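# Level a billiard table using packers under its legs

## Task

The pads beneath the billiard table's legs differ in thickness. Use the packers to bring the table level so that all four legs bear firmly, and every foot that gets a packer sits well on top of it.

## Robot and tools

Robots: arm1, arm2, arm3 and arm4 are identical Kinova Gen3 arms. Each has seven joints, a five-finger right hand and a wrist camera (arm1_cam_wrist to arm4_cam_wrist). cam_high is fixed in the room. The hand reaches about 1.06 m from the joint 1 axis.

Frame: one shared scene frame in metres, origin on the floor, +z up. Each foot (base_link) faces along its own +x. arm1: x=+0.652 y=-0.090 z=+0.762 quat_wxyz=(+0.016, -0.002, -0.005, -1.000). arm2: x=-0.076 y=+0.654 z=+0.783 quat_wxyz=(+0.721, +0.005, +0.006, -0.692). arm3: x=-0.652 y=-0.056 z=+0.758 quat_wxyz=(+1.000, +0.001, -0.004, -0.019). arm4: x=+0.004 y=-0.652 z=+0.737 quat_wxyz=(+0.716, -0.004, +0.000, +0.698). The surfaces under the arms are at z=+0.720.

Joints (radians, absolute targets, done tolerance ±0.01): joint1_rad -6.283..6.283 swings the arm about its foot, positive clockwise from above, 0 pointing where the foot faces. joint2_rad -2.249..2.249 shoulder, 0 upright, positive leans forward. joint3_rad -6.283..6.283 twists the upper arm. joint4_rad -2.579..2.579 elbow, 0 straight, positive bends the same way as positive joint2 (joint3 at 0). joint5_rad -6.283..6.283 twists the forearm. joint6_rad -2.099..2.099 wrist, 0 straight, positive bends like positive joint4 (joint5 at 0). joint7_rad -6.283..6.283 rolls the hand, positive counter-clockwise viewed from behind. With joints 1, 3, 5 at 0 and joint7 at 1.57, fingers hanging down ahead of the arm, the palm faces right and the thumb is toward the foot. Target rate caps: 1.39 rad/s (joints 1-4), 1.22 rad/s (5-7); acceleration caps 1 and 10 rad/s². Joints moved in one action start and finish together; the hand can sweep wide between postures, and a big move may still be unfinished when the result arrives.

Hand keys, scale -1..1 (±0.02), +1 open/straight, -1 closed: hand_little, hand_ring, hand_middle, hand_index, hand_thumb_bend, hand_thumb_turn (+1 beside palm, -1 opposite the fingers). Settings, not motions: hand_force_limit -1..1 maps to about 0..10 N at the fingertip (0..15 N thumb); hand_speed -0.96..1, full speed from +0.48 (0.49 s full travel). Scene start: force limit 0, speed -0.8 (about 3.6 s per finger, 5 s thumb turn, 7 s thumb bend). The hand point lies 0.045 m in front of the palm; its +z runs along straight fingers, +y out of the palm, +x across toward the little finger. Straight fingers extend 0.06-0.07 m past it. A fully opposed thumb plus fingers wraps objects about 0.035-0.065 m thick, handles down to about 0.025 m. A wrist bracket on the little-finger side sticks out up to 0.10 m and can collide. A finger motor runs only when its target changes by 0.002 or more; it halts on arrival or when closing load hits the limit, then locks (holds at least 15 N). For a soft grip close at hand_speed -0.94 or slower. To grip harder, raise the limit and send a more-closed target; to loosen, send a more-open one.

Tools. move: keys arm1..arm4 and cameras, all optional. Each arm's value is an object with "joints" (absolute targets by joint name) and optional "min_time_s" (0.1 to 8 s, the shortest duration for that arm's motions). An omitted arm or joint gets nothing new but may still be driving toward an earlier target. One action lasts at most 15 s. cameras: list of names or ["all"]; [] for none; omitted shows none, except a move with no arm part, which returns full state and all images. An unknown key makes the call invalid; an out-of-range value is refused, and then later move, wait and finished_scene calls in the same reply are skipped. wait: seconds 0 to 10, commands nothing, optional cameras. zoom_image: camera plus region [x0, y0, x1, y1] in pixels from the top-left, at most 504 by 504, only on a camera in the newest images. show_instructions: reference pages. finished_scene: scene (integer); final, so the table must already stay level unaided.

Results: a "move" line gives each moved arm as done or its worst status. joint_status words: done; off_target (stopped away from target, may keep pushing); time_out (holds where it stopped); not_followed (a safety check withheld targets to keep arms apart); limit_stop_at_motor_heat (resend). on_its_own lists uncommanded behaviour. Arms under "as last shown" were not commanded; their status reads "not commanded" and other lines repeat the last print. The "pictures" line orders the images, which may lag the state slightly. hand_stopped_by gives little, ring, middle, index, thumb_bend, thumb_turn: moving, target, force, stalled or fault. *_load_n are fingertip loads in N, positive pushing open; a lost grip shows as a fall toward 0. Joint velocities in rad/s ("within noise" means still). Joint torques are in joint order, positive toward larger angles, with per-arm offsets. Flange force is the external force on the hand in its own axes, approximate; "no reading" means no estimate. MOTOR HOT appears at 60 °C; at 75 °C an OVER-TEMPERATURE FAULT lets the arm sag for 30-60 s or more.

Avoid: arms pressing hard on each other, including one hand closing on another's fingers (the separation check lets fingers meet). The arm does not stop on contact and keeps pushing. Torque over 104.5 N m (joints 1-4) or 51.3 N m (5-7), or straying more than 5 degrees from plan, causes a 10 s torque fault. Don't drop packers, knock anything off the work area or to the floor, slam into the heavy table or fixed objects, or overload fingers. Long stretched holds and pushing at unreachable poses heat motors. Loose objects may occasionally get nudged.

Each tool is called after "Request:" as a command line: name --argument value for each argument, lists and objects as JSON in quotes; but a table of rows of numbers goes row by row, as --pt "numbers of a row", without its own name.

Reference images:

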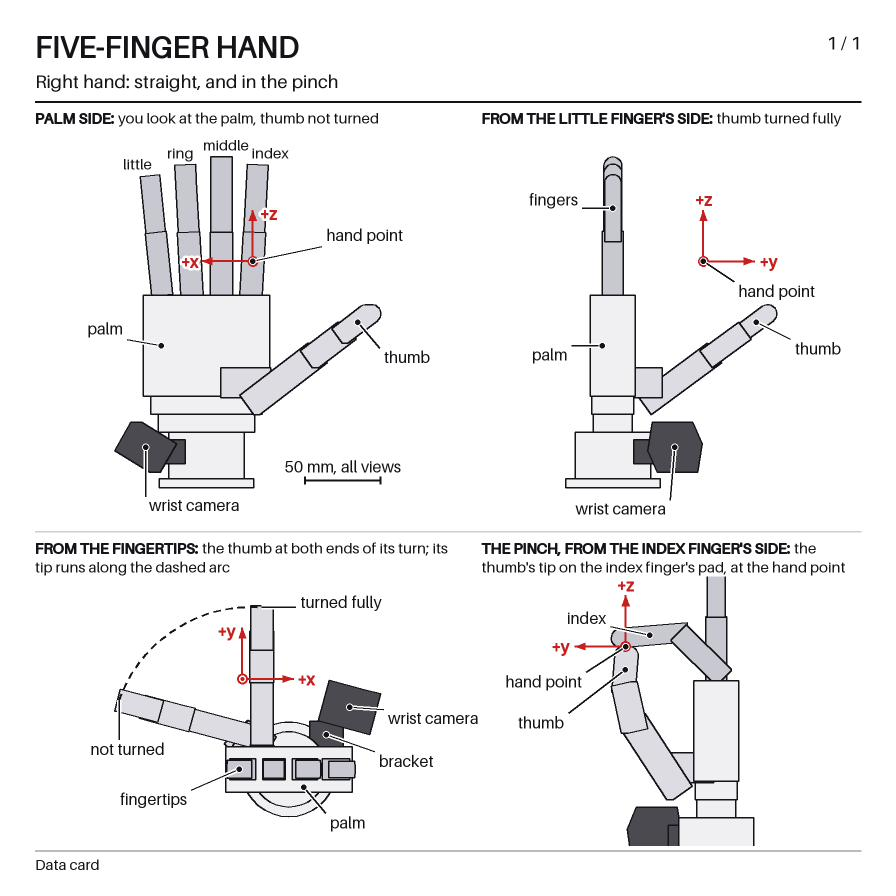

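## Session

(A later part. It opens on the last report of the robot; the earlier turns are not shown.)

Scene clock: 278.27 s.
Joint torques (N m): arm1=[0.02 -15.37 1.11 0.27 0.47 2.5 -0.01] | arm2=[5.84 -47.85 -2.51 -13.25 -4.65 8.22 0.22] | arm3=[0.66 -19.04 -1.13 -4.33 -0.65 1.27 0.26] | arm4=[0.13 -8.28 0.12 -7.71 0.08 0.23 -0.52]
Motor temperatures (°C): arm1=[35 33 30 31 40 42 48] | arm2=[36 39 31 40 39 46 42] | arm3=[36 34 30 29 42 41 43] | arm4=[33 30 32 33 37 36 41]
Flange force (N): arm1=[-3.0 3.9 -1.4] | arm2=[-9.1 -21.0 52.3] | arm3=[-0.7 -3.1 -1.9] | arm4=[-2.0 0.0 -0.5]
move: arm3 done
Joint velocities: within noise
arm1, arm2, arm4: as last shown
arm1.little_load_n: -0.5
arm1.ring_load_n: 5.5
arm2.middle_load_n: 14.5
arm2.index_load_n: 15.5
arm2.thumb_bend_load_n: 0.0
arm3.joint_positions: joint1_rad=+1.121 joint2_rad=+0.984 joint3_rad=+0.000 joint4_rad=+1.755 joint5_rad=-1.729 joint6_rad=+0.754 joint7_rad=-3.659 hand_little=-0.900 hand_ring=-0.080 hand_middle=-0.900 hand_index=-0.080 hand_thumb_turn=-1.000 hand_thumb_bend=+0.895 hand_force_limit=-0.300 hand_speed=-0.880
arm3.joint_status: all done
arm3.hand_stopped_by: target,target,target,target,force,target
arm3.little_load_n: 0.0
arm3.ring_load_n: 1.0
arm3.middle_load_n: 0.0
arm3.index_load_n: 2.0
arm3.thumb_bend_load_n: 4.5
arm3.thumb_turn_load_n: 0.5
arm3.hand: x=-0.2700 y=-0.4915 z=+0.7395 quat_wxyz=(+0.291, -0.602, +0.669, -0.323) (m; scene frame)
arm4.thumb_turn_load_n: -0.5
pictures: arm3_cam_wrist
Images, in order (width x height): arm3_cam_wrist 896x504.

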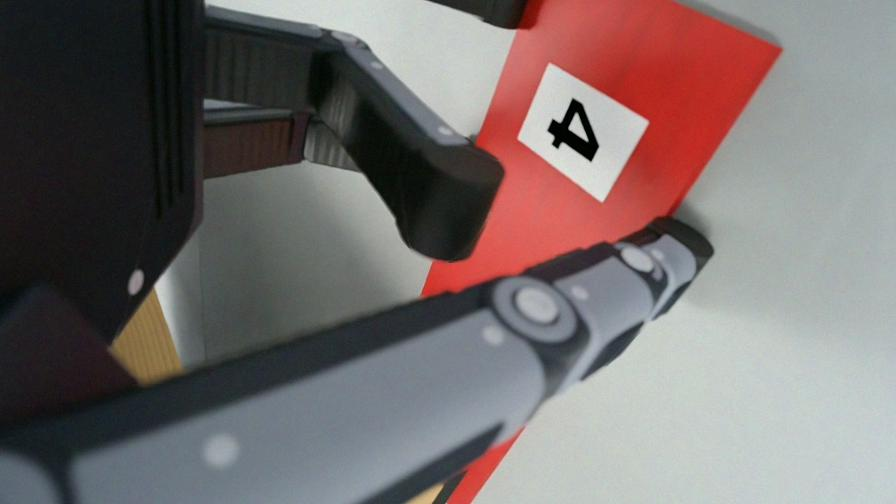

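Request:
move --arm3 '{"joints": {"hand_thumb_bend": 1.0, "hand_speed": -0.3}}'

Request:
move --arm3 '{"joints": {"joint2_rad": 0.9586}, "min_time_s": 0.6}'

Request:
move --arm3 '{"joints": {"joint1_rad": 1.3039, "joint2_rad": 0.9158, "joint4_rad": 1.5796, "joint5_rad": -1.3389, "joint6_rad": 0.8557, "joint7_rad": -3.9907, "hand_thumb_turn": 1.0, "hand_speed": 0.3}, "min_time_s": 1.5}' --cameras '["arm3_cam_wrist"]'

Request:
zoom_image --camera "arm3_cam_wrist" --region '[300, 250, 460, 470]'

Scene clock: 279.23 s.
Joint torques (N m): arm1=[-0.1 -15.37 1.16 0.14 0.39 2.58 -0.01] | arm2=[5.93 -47.88 -2.49 -13.41 -4.67 8.22 0.19] | arm3=[0.78 -19.78 -1.1 -4.77 -0.8 1.45 0.25] | arm4=[0.07 -8.24 0.14 -7.63 0.1 0.22 -0.5]
Motor temperatures (°C): arm1=[35 33 30 31 40 42 48] | arm2=[36 39 31 40 39 46 42] | arm3=[36 34 30 29 42 41 43] | arm4=[33 30 32 33 37 36 41]
Flange force (N): arm1=[-2.9 3.6 -0.7] | arm2=[-8.6 -20.7 52.7] | arm3=[-1.3 -2.2 -1.2] | arm4=[-2.0 0.0 -0.8]
move: arm3 done
Joint velocities: within noise
arm1, arm2, arm4: as last shown
arm1.little_load_n: 0.0
arm3.joint_positions: joint1_rad=+1.121 joint2_rad=+0.984 joint3_rad=+0.000 joint4_rad=+1.755 joint5_rad=-1.729 joint6_rad=+0.754 joint7_rad=-3.659 hand_little=-0.900 hand_ring=-0.080 hand_middle=-0.900 hand_index=-0.080 hand_thumb_turn=-1.000 hand_thumb_bend=+1.000 hand_force_limit=-0.300 hand_speed=-0.300
arm3.joint_status: all done
arm3.hand_stopped_by: target,target,target,target,target,target
arm3.little_load_n: 0.0
arm3.ring_load_n: 0.0
arm3.middle_load_n: 0.0
arm3.index_load_n: 0.0
arm3.thumb_bend_load_n: 0.0
arm3.thumb_turn_load_n: 0.0
arm3.hand: x=-0.2700 y=-0.4915 z=+0.7395 quat_wxyz=(+0.291, -0.602, +0.669, -0.323) (m; scene frame)
arm4.index_load_n: 0.5
arm4.thumb_turn_load_n: 0.0
pictures: none

Scene clock: 280.13 s.
Joint torques (N m): arm1=[0 -15.44 1.19 0.33 0.42 2.55 0] | arm2=[5.82 -47.86 -2.44 -13.25 -4.68 8.24 0.22] | arm3=[0.77 -19.75 -1.12 -4.98 -0.8 1.4 0.28] | arm4=[0.14 -8.27 0.15 -7.66 0.1 0.23 -0.53]
Motor temperatures (°C): arm1=[35 33 30 31 40 42 48] | arm2=[36 39 31 40 39 46 42] | arm3=[36 34 30 29 42 41 43] | arm4=[33 30 32 33 37 36 41]
Flange force (N): arm1=[-3.1 4.2 -1.2] | arm2=[-9.1 -21.0 52.4] | arm3=[-1.2 -2.1 -1.1] | arm4=[-2.0 0.1 -0.6]
move: arm3 done
Joint velocities: within noise
arm1, arm2, arm4: as last shown
arm1.ring_load_n: 6.0
arm3.joint_positions: joint1_rad=+1.121 joint2_rad=+0.959 joint3_rad=+0.000 joint4_rad=+1.755 joint5_rad=-1.729 joint6_rad=+0.754 joint7_rad=-3.659 hand_little=-0.900 hand_ring=-0.080 hand_middle=-0.900 hand_index=-0.080 hand_thumb_turn=-1.000 hand_thumb_bend=+1.000 hand_force_limit=-0.300 hand_speed=-0.300
arm3.joint_status: all done
arm3.hand_stopped_by: target,target,target,target,target,target
arm3.little_load_n: 0.0
arm3.ring_load_n: 0.0
arm3.middle_load_n: 0.0
arm3.index_load_n: 0.0
arm3.thumb_bend_load_n: 0.0
arm3.thumb_turn_load_n: 0.0
arm3.hand: x=-0.2672 y=-0.4984 z=+0.7534 quat_wxyz=(+0.287, -0.604, +0.664, -0.334) (m; scene frame)
arm4.index_load_n: 0.0
pictures: none

Scene clock: 281.97 s.
Joint torques (N m): arm1=[0.09 -15.43 1.23 0.4 0.43 2.56 -0.03] | arm2=[5.79 -47.9 -2.52 -13.26 -4.68 8.27 0.21] | arm3=[0.77 -20.46 -1.27 -6.09 -1.18 1.08 0.27] | arm4=[0.17 -8.29 0.12 -7.6 0.17 0.25 -0.49]
Motor temperatures (°C): arm1=[35 33 30 31 40 42 48] | arm2=[36 39 31 40 39 46 42] | arm3=[36 34 30 29 42 41 43] | arm4=[33 30 32 33 37 36 41]
Flange force (N): arm1=[-3.2 4.3 -1.5] | arm2=[-9.0 -21.1 52.5] | arm3=[-1.2 -2.3 -0.6] | arm4=[-2.1 0.3 -0.8]
move: arm3 done
Joint velocities: within noise
arm1.joint_positions: joint1_rad=-0.880 joint2_rad=+0.808 joint3_rad=+0.000 joint4_rad=+1.975 joint5_rad=-5.767 joint6_rad=+1.213 joint7_rad=-2.916 hand_little=+1.000 hand_ring=-0.148 hand_middle=+1.000 hand_index=-0.147 hand_thumb_turn=-1.000 hand_thumb_bend=+1.001 hand_force_limit=+0.300 hand_speed=-0.900
arm1.joint_status: not commanded
arm1.hand_stopped_by: target,force,target,force,target,target
arm1.little_load_n: 0.0
arm1.ring_load_n: 6.0
arm1.middle_load_n: 0.0
arm1.index_load_n: 7.0
arm1.thumb_bend_load_n: 2.5
arm1.thumb_turn_load_n: 2.5
arm1.hand: x=+0.3555 y=-0.1849 z=+0.8005 quat_wxyz=(-0.435, +0.901, -0.013, +0.006) (m; scene frame)
arm2.joint_positions: joint1_rad=+0.684 joint2_rad=+0.895 joint3_rad=+0.000 joint4_rad=+1.324 joint5_rad=-0.487 joint6_rad=+1.236 joint7_rad=-0.804 hand_little=+0.500 hand_ring=+0.501 hand_middle=+0.502 hand_index=+0.502 hand_thumb_turn=+1.000 hand_thumb_bend=+1.000 hand_force_limit=+0.000 hand_speed=-0.800
arm2.joint_status: not commanded
arm2.hand_stopped_by: target,target,target,target,target,target
arm2.little_load_n: 1.5
arm2.ring_load_n: 12.0
arm2.middle_load_n: 14.5
arm2.index_load_n: 15.5
arm2.thumb_bend_load_n: 0.0
arm2.thumb_turn_load_n: 0.0
arm2.hand: x=-0.2340 y=+0.1452 z=+0.8859 quat_wxyz=(-0.194, -0.722, -0.642, -0.172) (m; scene frame)
arm3.joint_positions: joint1_rad=+1.304 joint2_rad=+0.916 joint3_rad=+0.000 joint4_rad=+1.580 joint5_rad=-1.339 joint6_rad=+0.856 joint7_rad=-3.991 hand_little=-0.900 hand_ring=-0.080 hand_middle=-0.900 hand_index=-0.080 hand_thumb_turn=+1.000 hand_thumb_bend=+1.000 hand_force_limit=-0.300 hand_speed=+0.300
arm3.joint_status: all done
arm3.hand_stopped_by: target,target,target,target,target,target
arm3.little_load_n: 0.0
arm3.ring_load_n: 0.0
arm3.middle_load_n: 0.0
arm3.index_load_n: 0.0
arm3.thumb_bend_load_n: 0.0
arm3.thumb_turn_load_n: 0.0
arm3.hand: x=-0.3428 y=-0.5627 z=+0.8000 quat_wxyz=(+0.291, -0.602, +0.669, -0.323) (m; scene frame)
arm4: as last shown
arm4.thumb_bend_load_n: -0.5
pictures: arm3_cam_wrist
Images, in order (width x height): arm3_cam_wrist 896x504.

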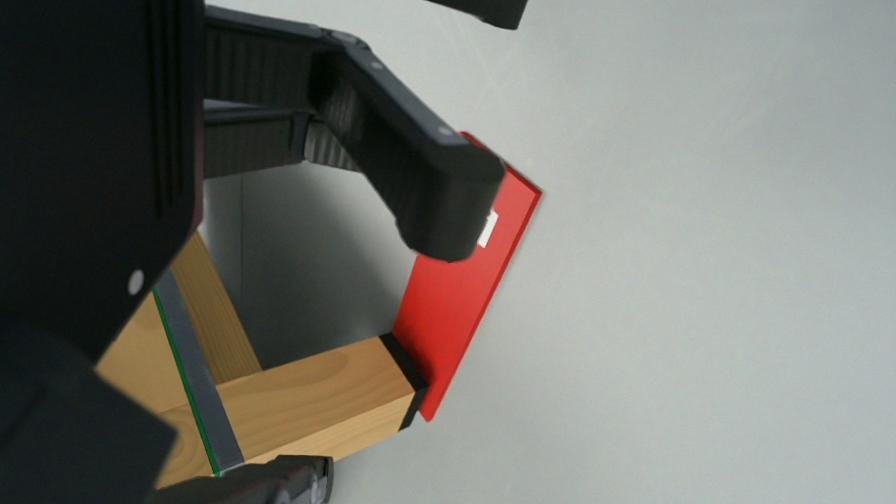

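Scaled by 2.291.

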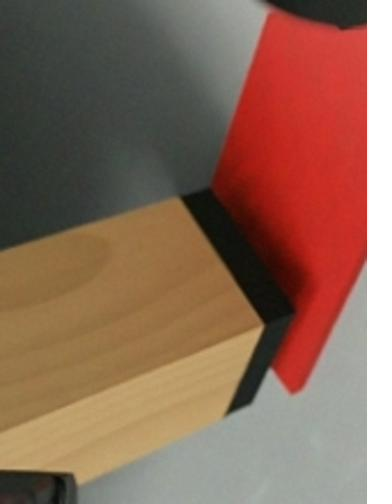

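Request:
move --arm3 '{"joints": {"joint1_rad": 1.1155, "joint2_rad": 0.9636, "joint4_rad": 1.7536, "joint5_rad": -1.7128, "joint6_rad": 0.7486, "joint7_rad": -3.6893, "hand_thumb_turn": -1.0, "hand_speed": 0.4}, "min_time_s": 2}'

Request:
move --arm3 '{"joints": {"joint2_rad": 0.985, "joint4_rad": 1.7498, "joint5_rad": -1.7312, "joint6_rad": 0.7512, "joint7_rad": -3.6641}, "min_time_s": 1}'

Request:
move --arm3 '{"joints": {"hand_thumb_bend": 0.5, "hand_speed": -0.88, "hand_force_limit": -0.3}}' --cameras '["arm3_cam_wrist"]'

Request:
move --arm3 '{"joints": {"joint1_rad": 1.1149, "joint2_rad": 0.9788, "joint4_rad": 1.7735, "joint5_rad": -1.7502, "joint6_rad": 0.7538, "joint7_rad": -3.6387}, "min_time_s": 1}' --cameras '["arm3_cam_wrist"]'

Scene clock: 287.83 s.
Joint torques (N m): arm1=[-0.02 -15.42 1.2 0.36 0.42 2.58 -0.02] | arm2=[5.87 -47.81 -2.47 -13.29 -4.67 8.23 0.24] | arm3=[0.75 -19.75 -1.2 -4.9 -0.81 1.42 0.2] | arm4=[0.12 -8.27 0.11 -7.68 0.05 0.23 -0.54]
Motor temperatures (°C): arm1=[35 32 30 31 40 42 48] | arm2=[36 39 31 41 39 46 42] | arm3=[36 35 30 29 42 41 43] | arm4=[33 30 32 33 37 36 41]
Flange force (N): arm1=[-3.2 4.2 -1.3] | arm2=[-8.9 -20.8 52.4] | arm3=[-1.3 -1.9 -1.1] | arm4=[-2.1 0.0 -0.6]
move: arm3 done
Joint velocities: within noise
arm1, arm2: as last shown
arm1.ring_load_n: 5.5
arm1.index_load_n: 7.5
arm3.joint_positions: joint1_rad=+1.116 joint2_rad=+0.964 joint3_rad=+0.000 joint4_rad=+1.754 joint5_rad=-1.713 joint6_rad=+0.749 joint7_rad=-3.689 hand_little=-0.900 hand_ring=-0.080 hand_middle=-0.900 hand_index=-0.080 hand_thumb_turn=-1.000 hand_thumb_bend=+1.000 hand_force_limit=-0.300 hand_speed=+0.400
arm3.joint_status: all done
arm3.hand_stopped_by: target,target,target,target,target,target
arm3.little_load_n: 0.0
arm3.ring_load_n: 0.0
arm3.middle_load_n: 0.0
arm3.index_load_n: 0.0
arm3.thumb_bend_load_n: 0.0
arm3.thumb_turn_load_n: 0.0
arm3.hand: x=-0.2670 y=-0.4919 z=+0.7491 quat_wxyz=(+0.291, -0.602, +0.669, -0.323) (m; scene frame)
arm4.joint_positions: joint1_rad=+3.100 joint2_rad=+0.000 joint3_rad=+0.000 joint4_rad=+1.424 joint5_rad=-0.015 joint6_rad=+1.850 joint7_rad=-2.206 hand_little=+1.000 hand_ring=+1.000 hand_middle=+1.000 hand_index=+1.000 hand_thumb_turn=+1.000 hand_thumb_bend=+1.000 hand_force_limit=+0.000 hand_speed=-0.800
arm4.joint_status: not commanded
arm4.hand_stopped_by: target,target,target,target,target,target
arm4.little_load_n: 0.0
arm4.ring_load_n: 0.0
arm4.middle_load_n: 0.0
arm4.index_load_n: 0.0
arm4.thumb_bend_load_n: 0.0
arm4.thumb_turn_load_n: 0.0
arm4.hand: x=+0.0168 y=-0.9784 z=+1.1631 quat_wxyz=(+0.053, -0.886, -0.459, -0.038) (m; scene frame)
pictures: none

Scene clock: 289.13 s.
Joint torques (N m): arm1=[0.02 -15.34 1.18 0.38 0.39 2.53 -0.04] | arm2=[5.79 -47.85 -2.43 -13.22 -4.7 8.21 0.17] | arm3=[0.8 -19.86 -1.16 -4.76 -0.76 1.43 0.23] | arm4=[0.09 -8.29 0.11 -7.57 0.1 0.24 -0.52]
Motor temperatures (°C): arm1=[35 32 30 31 40 42 48] | arm2=[36 40 31 41 39 46 42] | arm3=[36 34 30 29 42 41 43] | arm4=[33 30 32 33 37 36 41]
Flange force (N): arm1=[-3.3 4.0 -1.5] | arm2=[-9.1 -21.2 52.3] | arm3=[-1.3 -2.0 -1.0] | arm4=[-2.2 0.1 -1.0]
move: arm3 done
Joint velocities: within noise
arm1, arm2, arm4: as last shown
arm1.ring_load_n: 6.0
arm1.index_load_n: 7.0
arm1.thumb_turn_load_n: 2.0
arm3.joint_positions: joint1_rad=+1.116 joint2_rad=+0.985 joint3_rad=+0.000 joint4_rad=+1.750 joint5_rad=-1.731 joint6_rad=+0.751 joint7_rad=-3.664 hand_little=-0.900 hand_ring=-0.080 hand_middle=-0.900 hand_index=-0.080 hand_thumb_turn=-1.000 hand_thumb_bend=+1.000 hand_force_limit=-0.300 hand_speed=+0.400
arm3.joint_status: all done
arm3.hand_stopped_by: target,target,target,target,target,target
arm3.little_load_n: 0.0
arm3.ring_load_n: 0.0
arm3.middle_load_n: 0.5
arm3.index_load_n: 0.0
arm3.thumb_bend_load_n: 0.0
arm3.thumb_turn_load_n: 0.0
arm3.hand: x=-0.2670 y=-0.4918 z=+0.7394 quat_wxyz=(+0.291, -0.602, +0.669, -0.323) (m; scene frame)
arm4.index_load_n: 0.5
pictures: none

Scene clock: 291.37 s.
Joint torques (N m): arm1=[0 -15.3 1.21 0.29 0.41 2.45 0.01] | arm2=[5.83 -47.78 -2.46 -13.32 -4.67 8.26 0.18] | arm3=[0.82 -18.7 -0.78 -4.29 -0.68 1.04 0.3] | arm4=[0.14 -8.26 0.16 -7.65 0.07 0.22 -0.54]
Motor temperatures (°C): arm1=[35 32 30 31 40 42 48] | arm2=[36 40 31 41 39 46 42] | arm3=[36 34 30 29 42 41 43] | arm4=[33 30 32 33 37 36 41]
Flange force (N): arm1=[-3.0 3.8 -1.6] | arm2=[-8.6 -20.8 52.5] | arm3=[-0.8 -3.9 -2.3] | arm4=[-2.0 0.1 -0.7]
move: arm3 off_target
Joint velocities: within noise
arm1, arm2, arm4: as last shown
arm1.thumb_turn_load_n: 2.5
arm3.joint_positions: joint1_rad=+1.116 joint2_rad=+0.985 joint3_rad=+0.000 joint4_rad=+1.750 joint5_rad=-1.731 joint6_rad=+0.751 joint7_rad=-3.664 hand_little=-0.900 hand_ring=-0.080 hand_middle=-0.900 hand_index=-0.080 hand_thumb_turn=-1.000 hand_thumb_bend=+0.889 hand_force_limit=-0.300 hand_speed=-0.880
arm3.joint_status: hand_thumb_bend off_target (ended at +0.889, target +0.500); the others done
arm3.hand_stopped_by: target,target,target,target,force,target
arm3.little_load_n: 0.0
arm3.ring_load_n: 1.5
arm3.middle_load_n: 0.0
arm3.index_load_n: 2.0
arm3.thumb_bend_load_n: 5.5
arm3.thumb_turn_load_n: 1.0
arm3.hand: x=-0.2670 y=-0.4918 z=+0.7394 quat_wxyz=(+0.291, -0.602, +0.669, -0.323) (m; scene frame)
arm4.index_load_n: 0.0
pictures: arm3_cam_wrist
Images, in order (width x height): arm3_cam_wrist 896x504.

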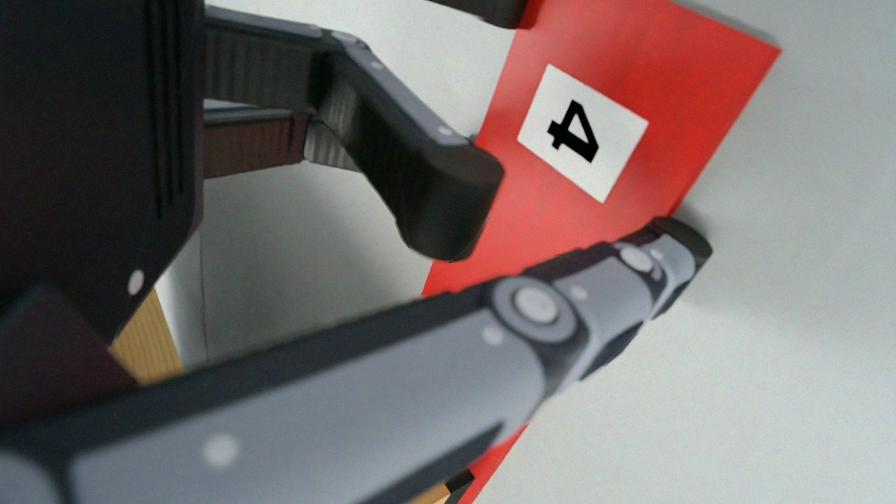

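Scene clock: 292.67 s.
Joint torques (N m): arm1=[0.01 -15.48 1.23 0.28 0.45 2.5 -0.02] | arm2=[5.86 -47.91 -2.47 -13.29 -4.72 8.21 0.18] | arm3=[0.7 -18.24 -0.97 -3.81 -0.53 1.1 0.2] | arm4=[0.14 -8.28 0.13 -7.71 0.09 0.22 -0.5]
Motor temperatures (°C): arm1=[35 32 30 31 40 42 48] | arm2=[36 40 31 41 39 46 42] | arm3=[36 34 30 29 42 41 43] | arm4=[33 30 32 33 37 36 41]
Flange force (N): arm1=[-3.1 4.2 -1.3] | arm2=[-9.0 -21.1 52.4] | arm3=[-0.6 -4.0 -2.2] | arm4=[-1.9 0.1 -0.5]
move: arm3 done
Joint velocities: within noise
arm1, arm2, arm4: as last shown
arm1.ring_load_n: 5.5
arm1.index_load_n: 7.5
arm3.joint_positions: joint1_rad=+1.115 joint2_rad=+0.979 joint3_rad=+0.000 joint4_rad=+1.773 joint5_rad=-1.750 joint6_rad=+0.754 joint7_rad=-3.639 hand_little=-0.900 hand_ring=-0.080 hand_middle=-0.900 hand_index=-0.080 hand_thumb_turn=-1.000 hand_thumb_bend=+0.889 hand_force_limit=-0.300 hand_speed=-0.880
arm3.joint_status: all done
arm3.hand_stopped_by: target,target,target,target,force,target
arm3.little_load_n: 0.0
arm3.ring_load_n: 1.0
arm3.middle_load_n: 0.0
arm3.index_load_n: 1.5
arm3.thumb_bend_load_n: 4.5
arm3.thumb_turn_load_n: 0.5
arm3.hand: x=-0.2694 y=-0.4857 z=+0.7395 quat_wxyz=(+0.291, -0.602, +0.669, -0.323) (m; scene frame)
arm4.middle_load_n: 0.5
pictures: arm3_cam_wrist
Images, in order (width x height): arm3_cam_wrist 896x504.

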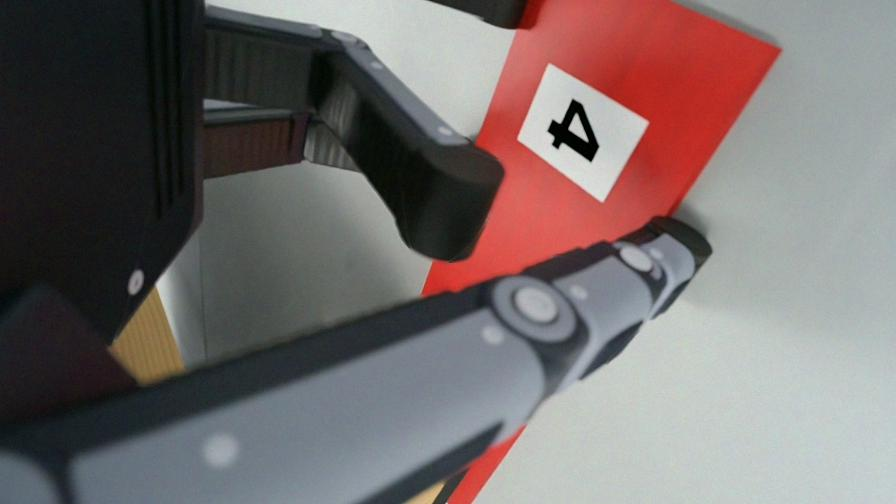

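Request:
move --arm2 '{"joints": {"joint1_rad": 0.6838, "joint2_rad": 0.9085, "joint4_rad": 1.3284, "joint5_rad": -0.49, "joint6_rad": 1.2195, "joint7_rad": -0.7955}, "min_time_s": 1.5}' --arm3 '{"joints": {"hand_thumb_bend": 1.0, "hand_speed": -0.3}}'

Request:
move --arm2 '{"joints": {"joint1_rad": 0.6838, "joint2_rad": 0.9272, "joint4_rad": 1.3333, "joint5_rad": -0.4943, "joint6_rad": 1.1988, "joint7_rad": -0.7838}, "min_time_s": 2}' --arm3 '{"joints": {"joint2_rad": 0.9538}, "min_time_s": 0.6}'

Request:
move --arm2 '{"joints": {"joint1_rad": 0.6837, "joint2_rad": 0.9538, "joint4_rad": 1.3379, "joint5_rad": -0.5002, "joint6_rad": 1.171, "joint7_rad": -0.7675}, "min_time_s": 2}' --arm3 '{"joints": {"joint1_rad": 1.3039, "joint2_rad": 0.9158, "joint4_rad": 1.5796, "joint5_rad": -1.3389, "joint6_rad": 0.8557, "joint7_rad": -3.9907, "hand_thumb_turn": 1.0, "hand_speed": 0.3}, "min_time_s": 1.5}' --cameras '["arm3_cam_wrist", "arm2_cam_wrist"]'

Request:
zoom_image --camera "arm3_cam_wrist" --region '[340, 270, 500, 460]'

Scene clock: 295.30 s.
Joint torques (N m): arm1=[-0.03 -15.43 1.14 0.29 0.44 2.49 -0.01] | arm2=[-3.71 -39.07 -9.43 -9.99 -7.69 7 -0.02] | arm3=[0.7 -19.67 -1.12 -4.57 -0.75 1.46 0.23] | arm4=[0.07 -8.29 0.2 -7.68 0.1 0.22 -0.54]
Motor temperatures (°C): arm1=[35 32 30 31 40 42 48] | arm2=[36 40 31 41 39 46 42] | arm3=[36 35 30 29 42 41 43] | arm4=[33 30 32 33 37 36 41]
Flange force (N): arm1=[-3.2 4.1 -1.3] | arm2=[0.2 -26.7 28.2] | arm3=[-1.1 -1.9 -1.0] | arm4=[-2.0 0.0 -0.6]
move: arm2 done; arm3 done
Joint velocities: within noise
arm1, arm4: as last shown
arm1.index_load_n: 7.0
arm1.thumb_turn_load_n: 2.0
arm2.joint_positions: joint1_rad=+0.684 joint2_rad=+0.908 joint3_rad=+0.000 joint4_rad=+1.328 joint5_rad=-0.490 joint6_rad=+1.220 joint7_rad=-0.796 hand_little=+0.500 hand_ring=+0.501 hand_middle=+0.502 hand_index=+0.502 hand_thumb_turn=+1.000 hand_thumb_bend=+1.000 hand_force_limit=+0.000 hand_speed=-0.800
arm2.joint_status: all done
arm2.hand_stopped_by: target,target,target,target,target,target
arm2.little_load_n: 0.5
arm2.ring_load_n: 9.0
arm2.middle_load_n: 11.5
arm2.index_load_n: 12.5
arm2.thumb_bend_load_n: 0.0
arm2.thumb_turn_load_n: 0.0
arm2.hand: x=-0.2338 y=+0.1451 z=+0.8769 quat_wxyz=(-0.194, -0.722, -0.642, -0.172) (m; scene frame)
arm3.joint_positions: joint1_rad=+1.115 joint2_rad=+0.979 joint3_rad=+0.000 joint4_rad=+1.773 joint5_rad=-1.750 joint6_rad=+0.754 joint7_rad=-3.639 hand_little=-0.900 hand_ring=-0.080 hand_middle=-0.900 hand_index=-0.080 hand_thumb_turn=-1.000 hand_thumb_bend=+1.000 hand_force_limit=-0.300 hand_speed=-0.300
arm3.joint_status: all done
arm3.hand_stopped_by: target,target,target,target,target,target
arm3.little_load_n: 0.0
arm3.ring_load_n: 0.0
arm3.middle_load_n: 0.0
arm3.index_load_n: 0.0
arm3.thumb_bend_load_n: 0.0
arm3.thumb_turn_load_n: 0.0
arm3.hand: x=-0.2694 y=-0.4857 z=+0.7395 quat_wxyz=(+0.291, -0.602, +0.669, -0.323) (m; scene frame)
arm4.middle_load_n: 0.0
pictures: none

Scene clock: 297.60 s.
Joint torques (N m): arm1=[0.06 -15.35 1.21 0.25 0.46 2.5 -0.03] | arm2=[-0.02 -23.02 -1.31 -5.82 -0.82 0.98 -0.21] | arm3=[0.74 -19.53 -1.14 -4.92 -0.79 1.48 0.22] | arm4=[0.12 -8.23 0.14 -7.63 0.05 0.23 -0.52]
Motor temperatures (°C): arm1=[35 32 30 31 40 42 48] | arm2=[36 40 31 41 39 46 42] | arm3=[36 35 30 29 42 41 43] | arm4=[33 30 32 33 37 36 41]
Flange force (N): arm1=[-2.9 3.9 -1.5] | arm2=[-1.6 -3.3 1.8] | arm3=[-1.5 -2.0 -1.3] | arm4=[-2.0 0.0 -0.8]
move: arm2 done; arm3 done
Joint velocities: within noise
arm1, arm4: as last shown
arm1.ring_load_n: 6.0
arm1.thumb_turn_load_n: 2.5
arm2.joint_positions: joint1_rad=+0.684 joint2_rad=+0.927 joint3_rad=+0.000 joint4_rad=+1.333 joint5_rad=-0.494 joint6_rad=+1.199 joint7_rad=-0.784 hand_little=+0.500 hand_ring=+0.500 hand_middle=+0.500 hand_index=+0.500 hand_thumb_turn=+1.000 hand_thumb_bend=+1.000 hand_force_limit=+0.000 hand_speed=-0.800
arm2.joint_status: all done
arm2.hand_stopped_by: target,target,target,target,target,target
arm2.little_load_n: 0.0
arm2.ring_load_n: 0.0
arm2.middle_load_n: 0.0
arm2.index_load_n: 0.0
arm2.thumb_bend_load_n: 0.0
arm2.thumb_turn_load_n: 0.0
arm2.hand: x=-0.2338 y=+0.1452 z=+0.8649 quat_wxyz=(-0.194, -0.722, -0.642, -0.172) (m; scene frame)
arm3.joint_positions: joint1_rad=+1.115 joint2_rad=+0.954 joint3_rad=+0.000 joint4_rad=+1.773 joint5_rad=-1.750 joint6_rad=+0.754 joint7_rad=-3.639 hand_little=-0.900 hand_ring=-0.080 hand_middle=-0.900 hand_index=-0.080 hand_thumb_turn=-1.000 hand_thumb_bend=+1.000 hand_force_limit=-0.300 hand_speed=-0.300
arm3.joint_status: all done
arm3.hand_stopped_by: target,target,target,target,target,target
arm3.little_load_n: 0.0
arm3.ring_load_n: 0.0
arm3.middle_load_n: 0.0
arm3.index_load_n: 0.0
arm3.thumb_bend_load_n: 0.0
arm3.thumb_turn_load_n: 0.0
arm3.hand: x=-0.2665 y=-0.4926 z=+0.7533 quat_wxyz=(+0.287, -0.604, +0.664, -0.334) (m; scene frame)
pictures: none

Scene clock: 299.90 s.
Joint torques (N m): arm1=[0.04 -15.49 1.19 0.32 0.47 2.47 -0.04] | arm2=[0 -23.12 -1.34 -5.66 -0.8 1.01 -0.21] | arm3=[0.72 -20.4 -1.26 -6.11 -1.19 1.1 0.26] | arm4=[0.12 -8.29 0.12 -7.65 0.08 0.25 -0.49]
Motor temperatures (°C): arm1=[35 32 30 31 40 42 48] | arm2=[36 40 31 41 39 46 42] | arm3=[36 35 30 29 42 41 43] | arm4=[33 30 32 33 37 36 41]
Flange force (N): arm1=[-3.2 4.3 -1.5] | arm2=[-1.5 -3.2 1.9] | arm3=[-1.4 -2.3 -0.8] | arm4=[-2.1 0.1 -0.6]
move: arm2 done; arm3 done
Joint velocities: within noise
arm1, arm4: as last shown
arm1.ring_load_n: 5.5
arm1.index_load_n: 7.5
arm2.joint_positions: joint1_rad=+0.684 joint2_rad=+0.954 joint3_rad=+0.000 joint4_rad=+1.338 joint5_rad=-0.500 joint6_rad=+1.171 joint7_rad=-0.768 hand_little=+0.500 hand_ring=+0.500 hand_middle=+0.500 hand_index=+0.500 hand_thumb_turn=+1.000 hand_thumb_bend=+1.000 hand_force_limit=+0.000 hand_speed=-0.800
arm2.joint_status: all done
arm2.hand_stopped_by: target,target,target,target,target,target
arm2.little_load_n: 0.0
arm2.ring_load_n: 0.5
arm2.middle_load_n: 0.0
arm2.index_load_n: 0.0
arm2.thumb_bend_load_n: 0.0
arm2.thumb_turn_load_n: 0.0
arm2.hand: x=-0.2341 y=+0.1452 z=+0.8483 quat_wxyz=(-0.194, -0.722, -0.642, -0.172) (m; scene frame)
arm3.joint_positions: joint1_rad=+1.304 joint2_rad=+0.916 joint3_rad=+0.000 joint4_rad=+1.580 joint5_rad=-1.339 joint6_rad=+0.856 joint7_rad=-3.991 hand_little=-0.900 hand_ring=-0.080 hand_middle=-0.900 hand_index=-0.080 hand_thumb_turn=+1.000 hand_thumb_bend=+1.000 hand_force_limit=-0.300 hand_speed=+0.300
arm3.joint_status: all done
arm3.hand_stopped_by: target,target,target,target,target,target
arm3.little_load_n: 0.0
arm3.ring_load_n: 0.0
arm3.middle_load_n: 0.0
arm3.index_load_n: 0.0
arm3.thumb_bend_load_n: 0.0
arm3.thumb_turn_load_n: 0.0
arm3.hand: x=-0.3429 y=-0.5627 z=+0.8000 quat_wxyz=(+0.291, -0.602, +0.669, -0.323) (m; scene frame)
pictures: arm2_cam_wrist, arm3_cam_wrist
Images, in order (width x height): arm2_cam_wrist 896x504, arm3_cam_wrist 896x504.

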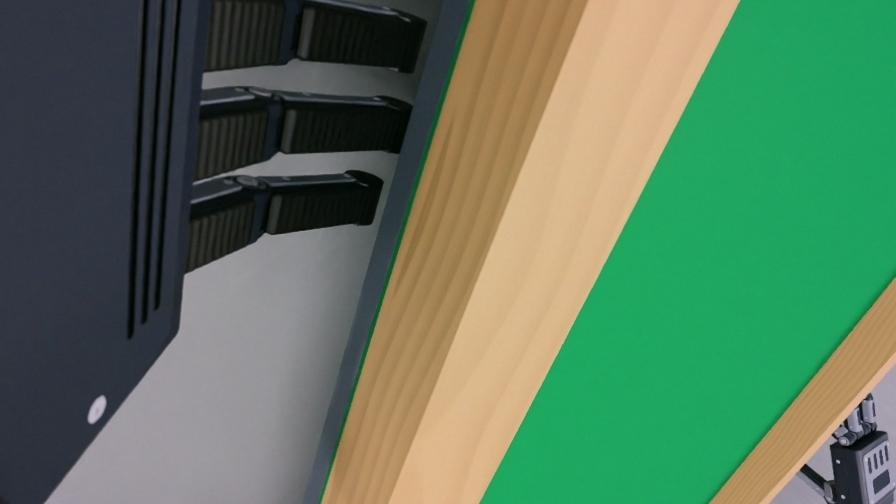

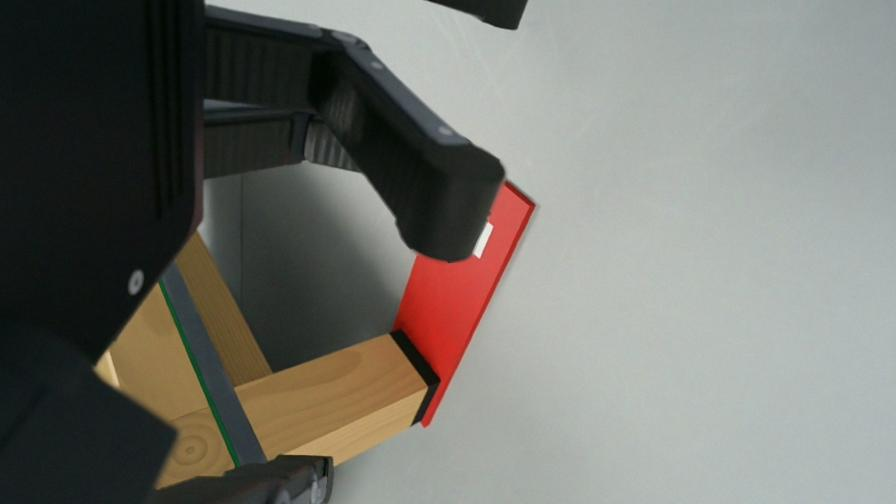

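Scaled by 2.653.

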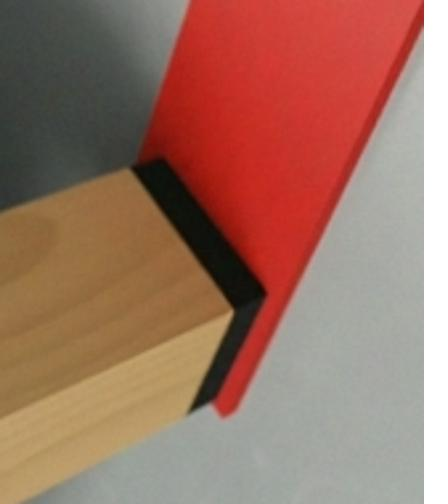

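Request:
move --arm1 '{"joints": {"joint1_rad": -1.041, "joint2_rad": 1.1487, "joint4_rad": 1.0263, "joint5_rad": -5.9104, "joint6_rad": 1.8045, "joint7_rad": -2.7475}, "min_time_s": 3}' --arm2 '{"joints": {"joint1_rad": 0.6198, "joint2_rad": 0.8403, "joint4_rad": 1.4122, "joint5_rad": -0.2881, "joint6_rad": 1.0153, "joint7_rad": -0.9386}, "min_time_s": 2}' --cameras '["arm1_cam_wrist", "arm2_cam_wrist"]'

Request:
move --arm1 '{"joints": {"joint1_rad": -0.9548, "joint2_rad": 1.3117, "joint4_rad": 0.7726, "joint5_rad": -5.8372, "joint6_rad": 1.8588, "joint7_rad": -2.6409}, "min_time_s": 2}' --arm2 '{"joints": {"joint1_rad": 0.6968, "joint2_rad": 0.7, "joint4_rad": 1.2973, "joint5_rad": -0.2649, "joint6_rad": 1.0945, "joint7_rad": -0.8912}, "min_time_s": 2}' --cameras '["arm1_cam_wrist", "cam_high"]'

Scene clock: 309.97 s.
Joint torques (N m): arm1=[0 -23.06 1.31 -3.31 0.84 2.45 0] | arm2=[0 -22.35 -0.87 -6.22 -0.47 0.48 -0.22] | arm3=[0.83 -20.45 -1.23 -5.99 -1.19 1.01 0.22] | arm4=[0.08 -8.29 0.21 -7.62 0.08 0.23 -0.54]
Motor temperatures (°C): arm1=[35 32 30 31 40 42 48] | arm2=[36 40 31 41 39 46 42] | arm3=[36 35 30 29 42 41 43] | arm4=[33 30 32 33 37 36 41]
Flange force (N): arm1=[-4.6 6.8 -5.0] | arm2=[-1.8 -2.5 2.5] | arm3=[-0.9 -2.3 -0.6] | arm4=[-2.1 0.1 -0.8]
move: arm1 done; arm2 done
Joint velocities: within noise
arm1.joint_positions: joint1_rad=-1.041 joint2_rad=+1.149 joint3_rad=+0.000 joint4_rad=+1.026 joint5_rad=-5.910 joint6_rad=+1.805 joint7_rad=-2.748 hand_little=+1.000 hand_ring=-0.148 hand_middle=+1.000 hand_index=-0.147 hand_thumb_turn=-1.000 hand_thumb_bend=+1.001 hand_force_limit=+0.300 hand_speed=-0.900
arm1.joint_status: all done
arm1.hand_stopped_by: target,force,target,force,target,target
arm1.little_load_n: 0.0
arm1.ring_load_n: 5.5
arm1.middle_load_n: 0.0
arm1.index_load_n: 7.5
arm1.thumb_bend_load_n: 2.5
arm1.thumb_turn_load_n: 2.5
arm1.hand: x=+0.3002 y=-0.4250 z=+0.8007 quat_wxyz=(-0.435, +0.901, -0.013, +0.006) (m; scene frame)
arm2.joint_positions: joint1_rad=+0.620 joint2_rad=+0.840 joint3_rad=+0.000 joint4_rad=+1.412 joint5_rad=-0.288 joint6_rad=+1.015 joint7_rad=-0.939 hand_little=+0.500 hand_ring=+0.500 hand_middle=+0.500 hand_index=+0.500 hand_thumb_turn=+1.000 hand_thumb_bend=+1.000 hand_force_limit=+0.000 hand_speed=-0.800
arm2.joint_status: all done
arm2.hand_stopped_by: target,target,target,target,target,target
arm2.little_load_n: 0.0
arm2.ring_load_n: 0.0
arm2.middle_load_n: 0.0
arm2.index_load_n: 0.0
arm2.thumb_bend_load_n: 0.0
arm2.thumb_turn_load_n: 0.0
arm2.hand: x=-0.2639 y=+0.1486 z=+0.8482 quat_wxyz=(-0.098, -0.741, -0.659, -0.087) (m; scene frame)
arm3, arm4: as last shown
arm3.ring_load_n: 0.5
pictures: arm1_cam_wrist, arm2_cam_wrist
Images, in order (width x height): arm1_cam_wrist 896x504, arm2_cam_wrist 896x504.

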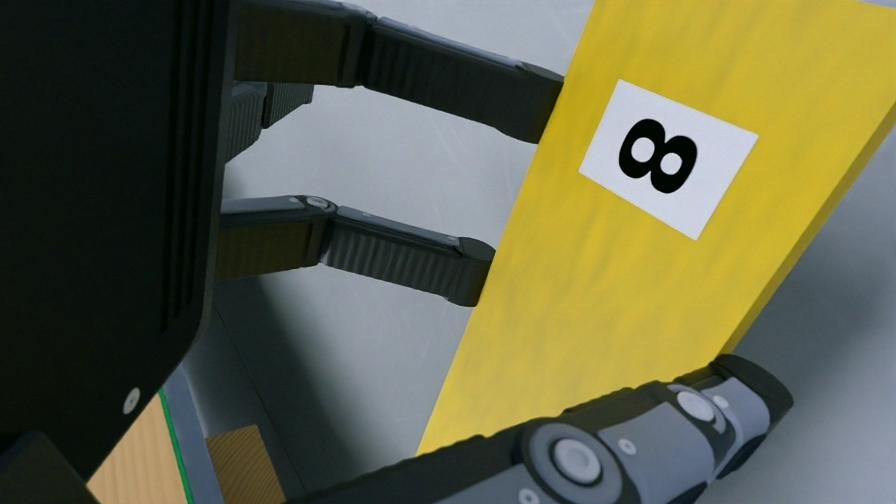

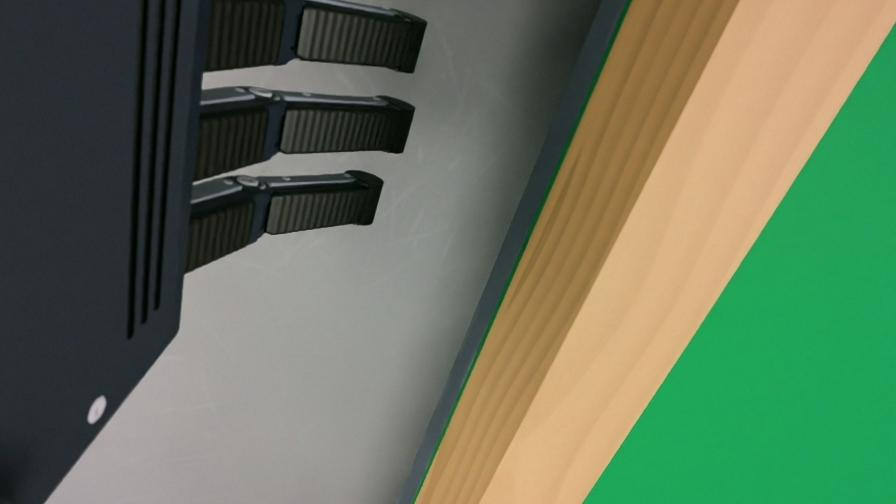

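Scene clock: 312.27 s.
Joint torques (N m): arm1=[0.01 -24.42 1.41 -3.68 0.9 2.19 -0.03] | arm2=[0.03 -22.03 -0.81 -7.84 -0.57 -0.03 -0.2] | arm3=[0.85 -20.41 -1.28 -6.11 -1.16 1.14 0.26] | arm4=[0.1 -8.26 0.13 -7.63 0.13 0.24 -0.54]
Motor temperatures (°C): arm1=[35 32 30 31 40 42 48] | arm2=[36 40 31 41 39 46 42] | arm3=[36 35 30 29 42 41 43] | arm4=[33 30 32 33 37 36 41]
Flange force (N): arm1=[-7.4 8.5 -7.1] | arm2=[-1.7 -2.6 2.4] | arm3=[-1.5 -2.4 -0.5] | arm4=[-2.1 0.0 -0.7]
move: arm1 done; arm2 done
Joint velocities: within noise
arm1.joint_positions: joint1_rad=-0.955 joint2_rad=+1.312 joint3_rad=+0.000 joint4_rad=+0.773 joint5_rad=-5.837 joint6_rad=+1.859 joint7_rad=-2.641 hand_little=+1.000 hand_ring=-0.149 hand_middle=+1.000 hand_index=-0.148 hand_thumb_turn=-1.000 hand_thumb_bend=+1.000 hand_force_limit=+0.300 hand_speed=-0.900
arm1.joint_status: all done
arm1.hand_stopped_by: target,force,target,force,target,target
arm1.little_load_n: 0.0
arm1.ring_load_n: 0.0
arm1.middle_load_n: -0.5
arm1.index_load_n: 0.0
arm1.thumb_bend_load_n: 0.0
arm1.thumb_turn_load_n: 0.0
arm1.hand: x=+0.2328 y=-0.4267 z=+0.7607 quat_wxyz=(-0.435, +0.901, -0.013, +0.006) (m; scene frame)
arm2.joint_positions: joint1_rad=+0.697 joint2_rad=+0.700 joint3_rad=+0.000 joint4_rad=+1.297 joint5_rad=-0.265 joint6_rad=+1.094 joint7_rad=-0.891 hand_little=+0.500 hand_ring=+0.500 hand_middle=+0.500 hand_index=+0.500 hand_thumb_turn=+1.000 hand_thumb_bend=+1.000 hand_force_limit=+0.000 hand_speed=-0.800
arm2.joint_status: all done
arm2.hand_stopped_by: target,target,target,target,target,target
arm2.little_load_n: 0.0
arm2.ring_load_n: 0.0
arm2.middle_load_n: 0.0
arm2.index_load_n: 0.0
arm2.thumb_bend_load_n: 0.0
arm2.thumb_turn_load_n: 0.0
arm2.hand: x=-0.3319 y=+0.1288 z=+0.9544 quat_wxyz=(-0.115, -0.734, -0.669, +0.006) (m; scene frame)
arm3: as last shown
arm3.ring_load_n: 0.0
arm4.joint_positions: joint1_rad=+3.100 joint2_rad=+0.000 joint3_rad=+0.000 joint4_rad=+1.424 joint5_rad=-0.015 joint6_rad=+1.850 joint7_rad=-2.206 hand_little=+1.000 hand_ring=+1.000 hand_middle=+1.000 hand_index=+1.000 hand_thumb_turn=+1.000 hand_thumb_bend=+1.000 hand_force_limit=+0.000 hand_speed=-0.800
arm4.joint_status: not commanded
arm4.hand_stopped_by: target,target,target,target,target,target
arm4.little_load_n: 0.0
arm4.ring_load_n: 0.0
arm4.middle_load_n: 0.0
arm4.index_load_n: 0.0
arm4.thumb_bend_load_n: 0.0
arm4.thumb_turn_load_n: 0.0
arm4.hand: x=+0.0168 y=-0.9784 z=+1.1631 quat_wxyz=(+0.053, -0.886, -0.459, -0.038) (m; scene frame)
pictures: arm1_cam_wrist, cam_high
Images, in order (width x height): arm1_cam_wrist 896x504, cam_high 896x504.

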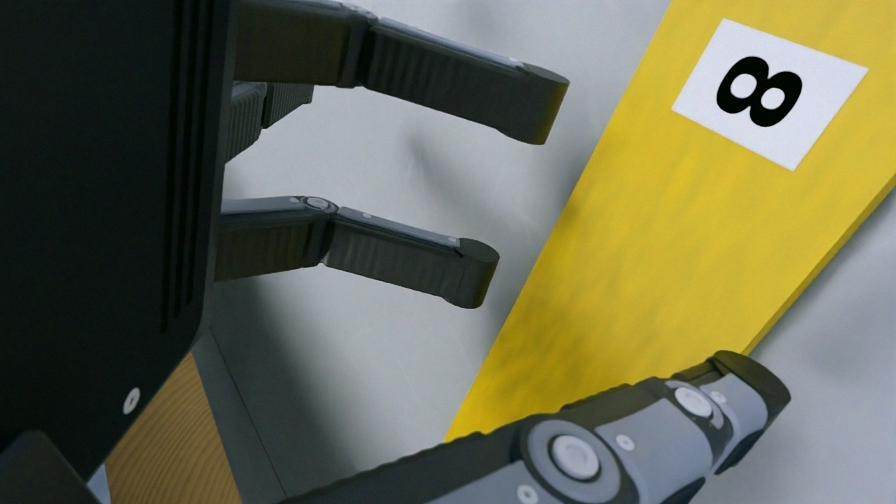

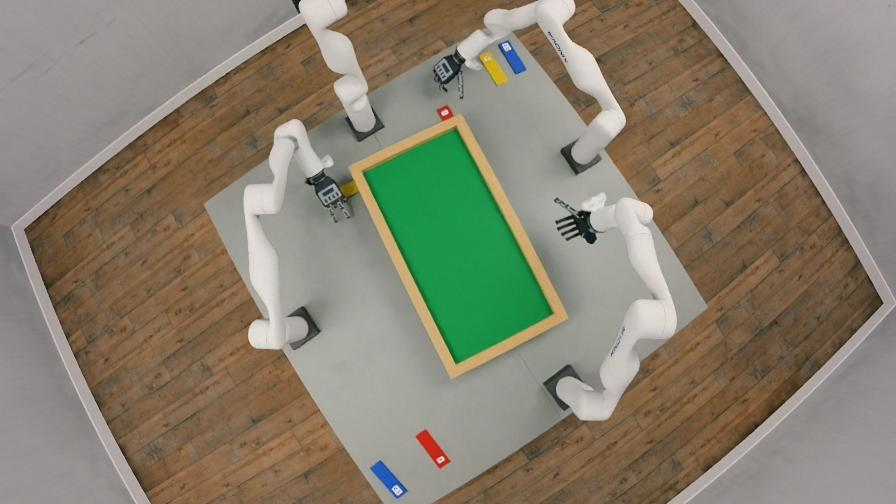

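Request:
move --arm1 '{"joints": {"joint1_rad": -1.0294, "joint2_rad": 1.3391, "joint4_rad": 0.5677, "joint5_rad": -5.8631, "joint6_rad": 2.0484, "joint7_rad": -2.6272, "hand_thumb_turn": 1.0, "hand_index": 0.1, "hand_ring": 0.1, "hand_speed": 0.3}, "min_time_s": 2.5}' --arm2 '{"joints": {"joint2_rad": 0.3, "joint4_rad": 1.1948}, "min_time_s": 1.5}' --cameras '["arm1_cam_wrist"]'

Request:
zoom_image --camera "arm1_cam_wrist" --region '[300, 150, 600, 504]'

Scene clock: 317.07 s.
Joint torques (N m): arm1=[0.02 -25.08 1.39 -4.2 0.93 2.17 0.04] | arm2=[-0.07 -17.11 -0.77 -9.8 -0.58 -1.26 -0.25] | arm3=[0.73 -20.37 -1.25 -6.12 -1.22 1.02 0.22] | arm4=[0.2 -8.28 0.21 -7.7 0.08 0.25 -0.49]
Motor temperatures (°C): arm1=[35 32 30 31 40 42 48] | arm2=[36 40 31 41 39 46 42] | arm3=[36 35 30 29 42 41 43] | arm4=[33 30 32 33 37 36 41]
Flange force (N): arm1=[-8.5 10.7 -10.9] | arm2=[-1.0 -2.8 2.1] | arm3=[-1.5 -2.2 -0.9] | arm4=[-1.8 0.3 -0.4]
move: arm1 done; arm2 done
Joint velocities: within noise
arm1.joint_positions: joint1_rad=-1.029 joint2_rad=+1.339 joint3_rad=+0.000 joint4_rad=+0.568 joint5_rad=-5.863 joint6_rad=+2.048 joint7_rad=-2.627 hand_little=+1.000 hand_ring=+0.100 hand_middle=+1.000 hand_index=+0.100 hand_thumb_turn=+1.000 hand_thumb_bend=+1.000 hand_force_limit=+0.300 hand_speed=+0.300
arm1.joint_status: all done
arm1.hand_stopped_by: target,target,target,target,target,target
arm1.little_load_n: 0.0
arm1.ring_load_n: 0.0
arm1.middle_load_n: 0.0
arm1.index_load_n: 0.0
arm1.thumb_bend_load_n: 0.0
arm1.thumb_turn_load_n: 0.0
arm1.hand: x=+0.2629 y=-0.4768 z=+0.8006 quat_wxyz=(-0.435, +0.901, -0.013, +0.006) (m; scene frame)
arm2.joint_positions: joint1_rad=+0.697 joint2_rad=+0.300 joint3_rad=+0.000 joint4_rad=+1.195 joint5_rad=-0.265 joint6_rad=+1.094 joint7_rad=-0.891 hand_little=+0.500 hand_ring=+0.500 hand_middle=+0.500 hand_index=+0.500 hand_thumb_turn=+1.000 hand_thumb_bend=+1.000 hand_force_limit=+0.000 hand_speed=-0.800
arm2.joint_status: all done
arm2.hand_stopped_by: target,target,target,target,target,target
arm2.little_load_n: 0.0
arm2.ring_load_n: 0.5
arm2.middle_load_n: 0.0
arm2.index_load_n: 0.0
arm2.thumb_bend_load_n: 0.0
arm2.thumb_turn_load_n: 0.0
arm2.hand: x=-0.3450 y=+0.1071 z=+1.2314 quat_wxyz=(-0.155, -0.686, -0.666, +0.249) (m; scene frame)
arm3, arm4: as last shown
arm3.middle_load_n: 0.5
pictures: arm1_cam_wrist
Images, in order (width x height): arm1_cam_wrist 896x504.

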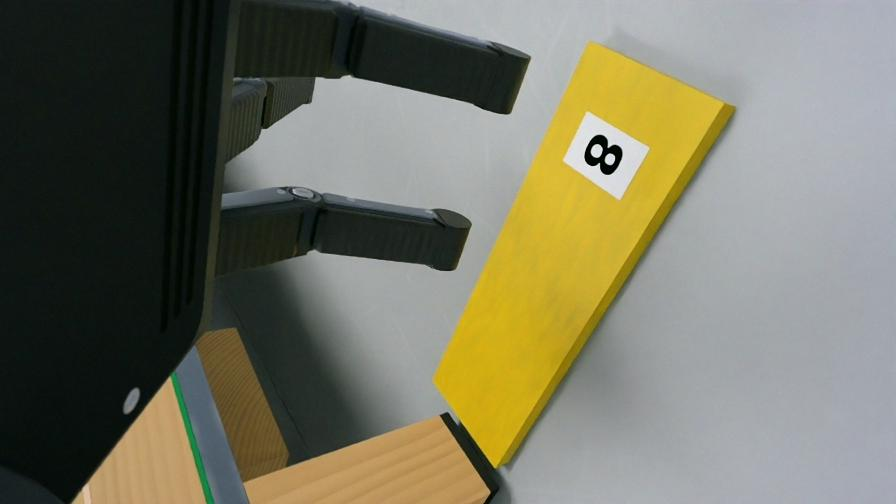

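Scaled by 1.424.

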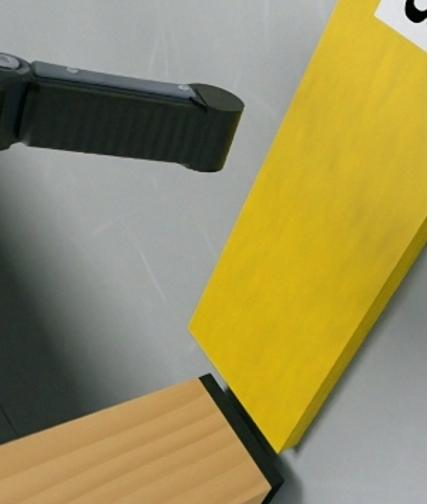

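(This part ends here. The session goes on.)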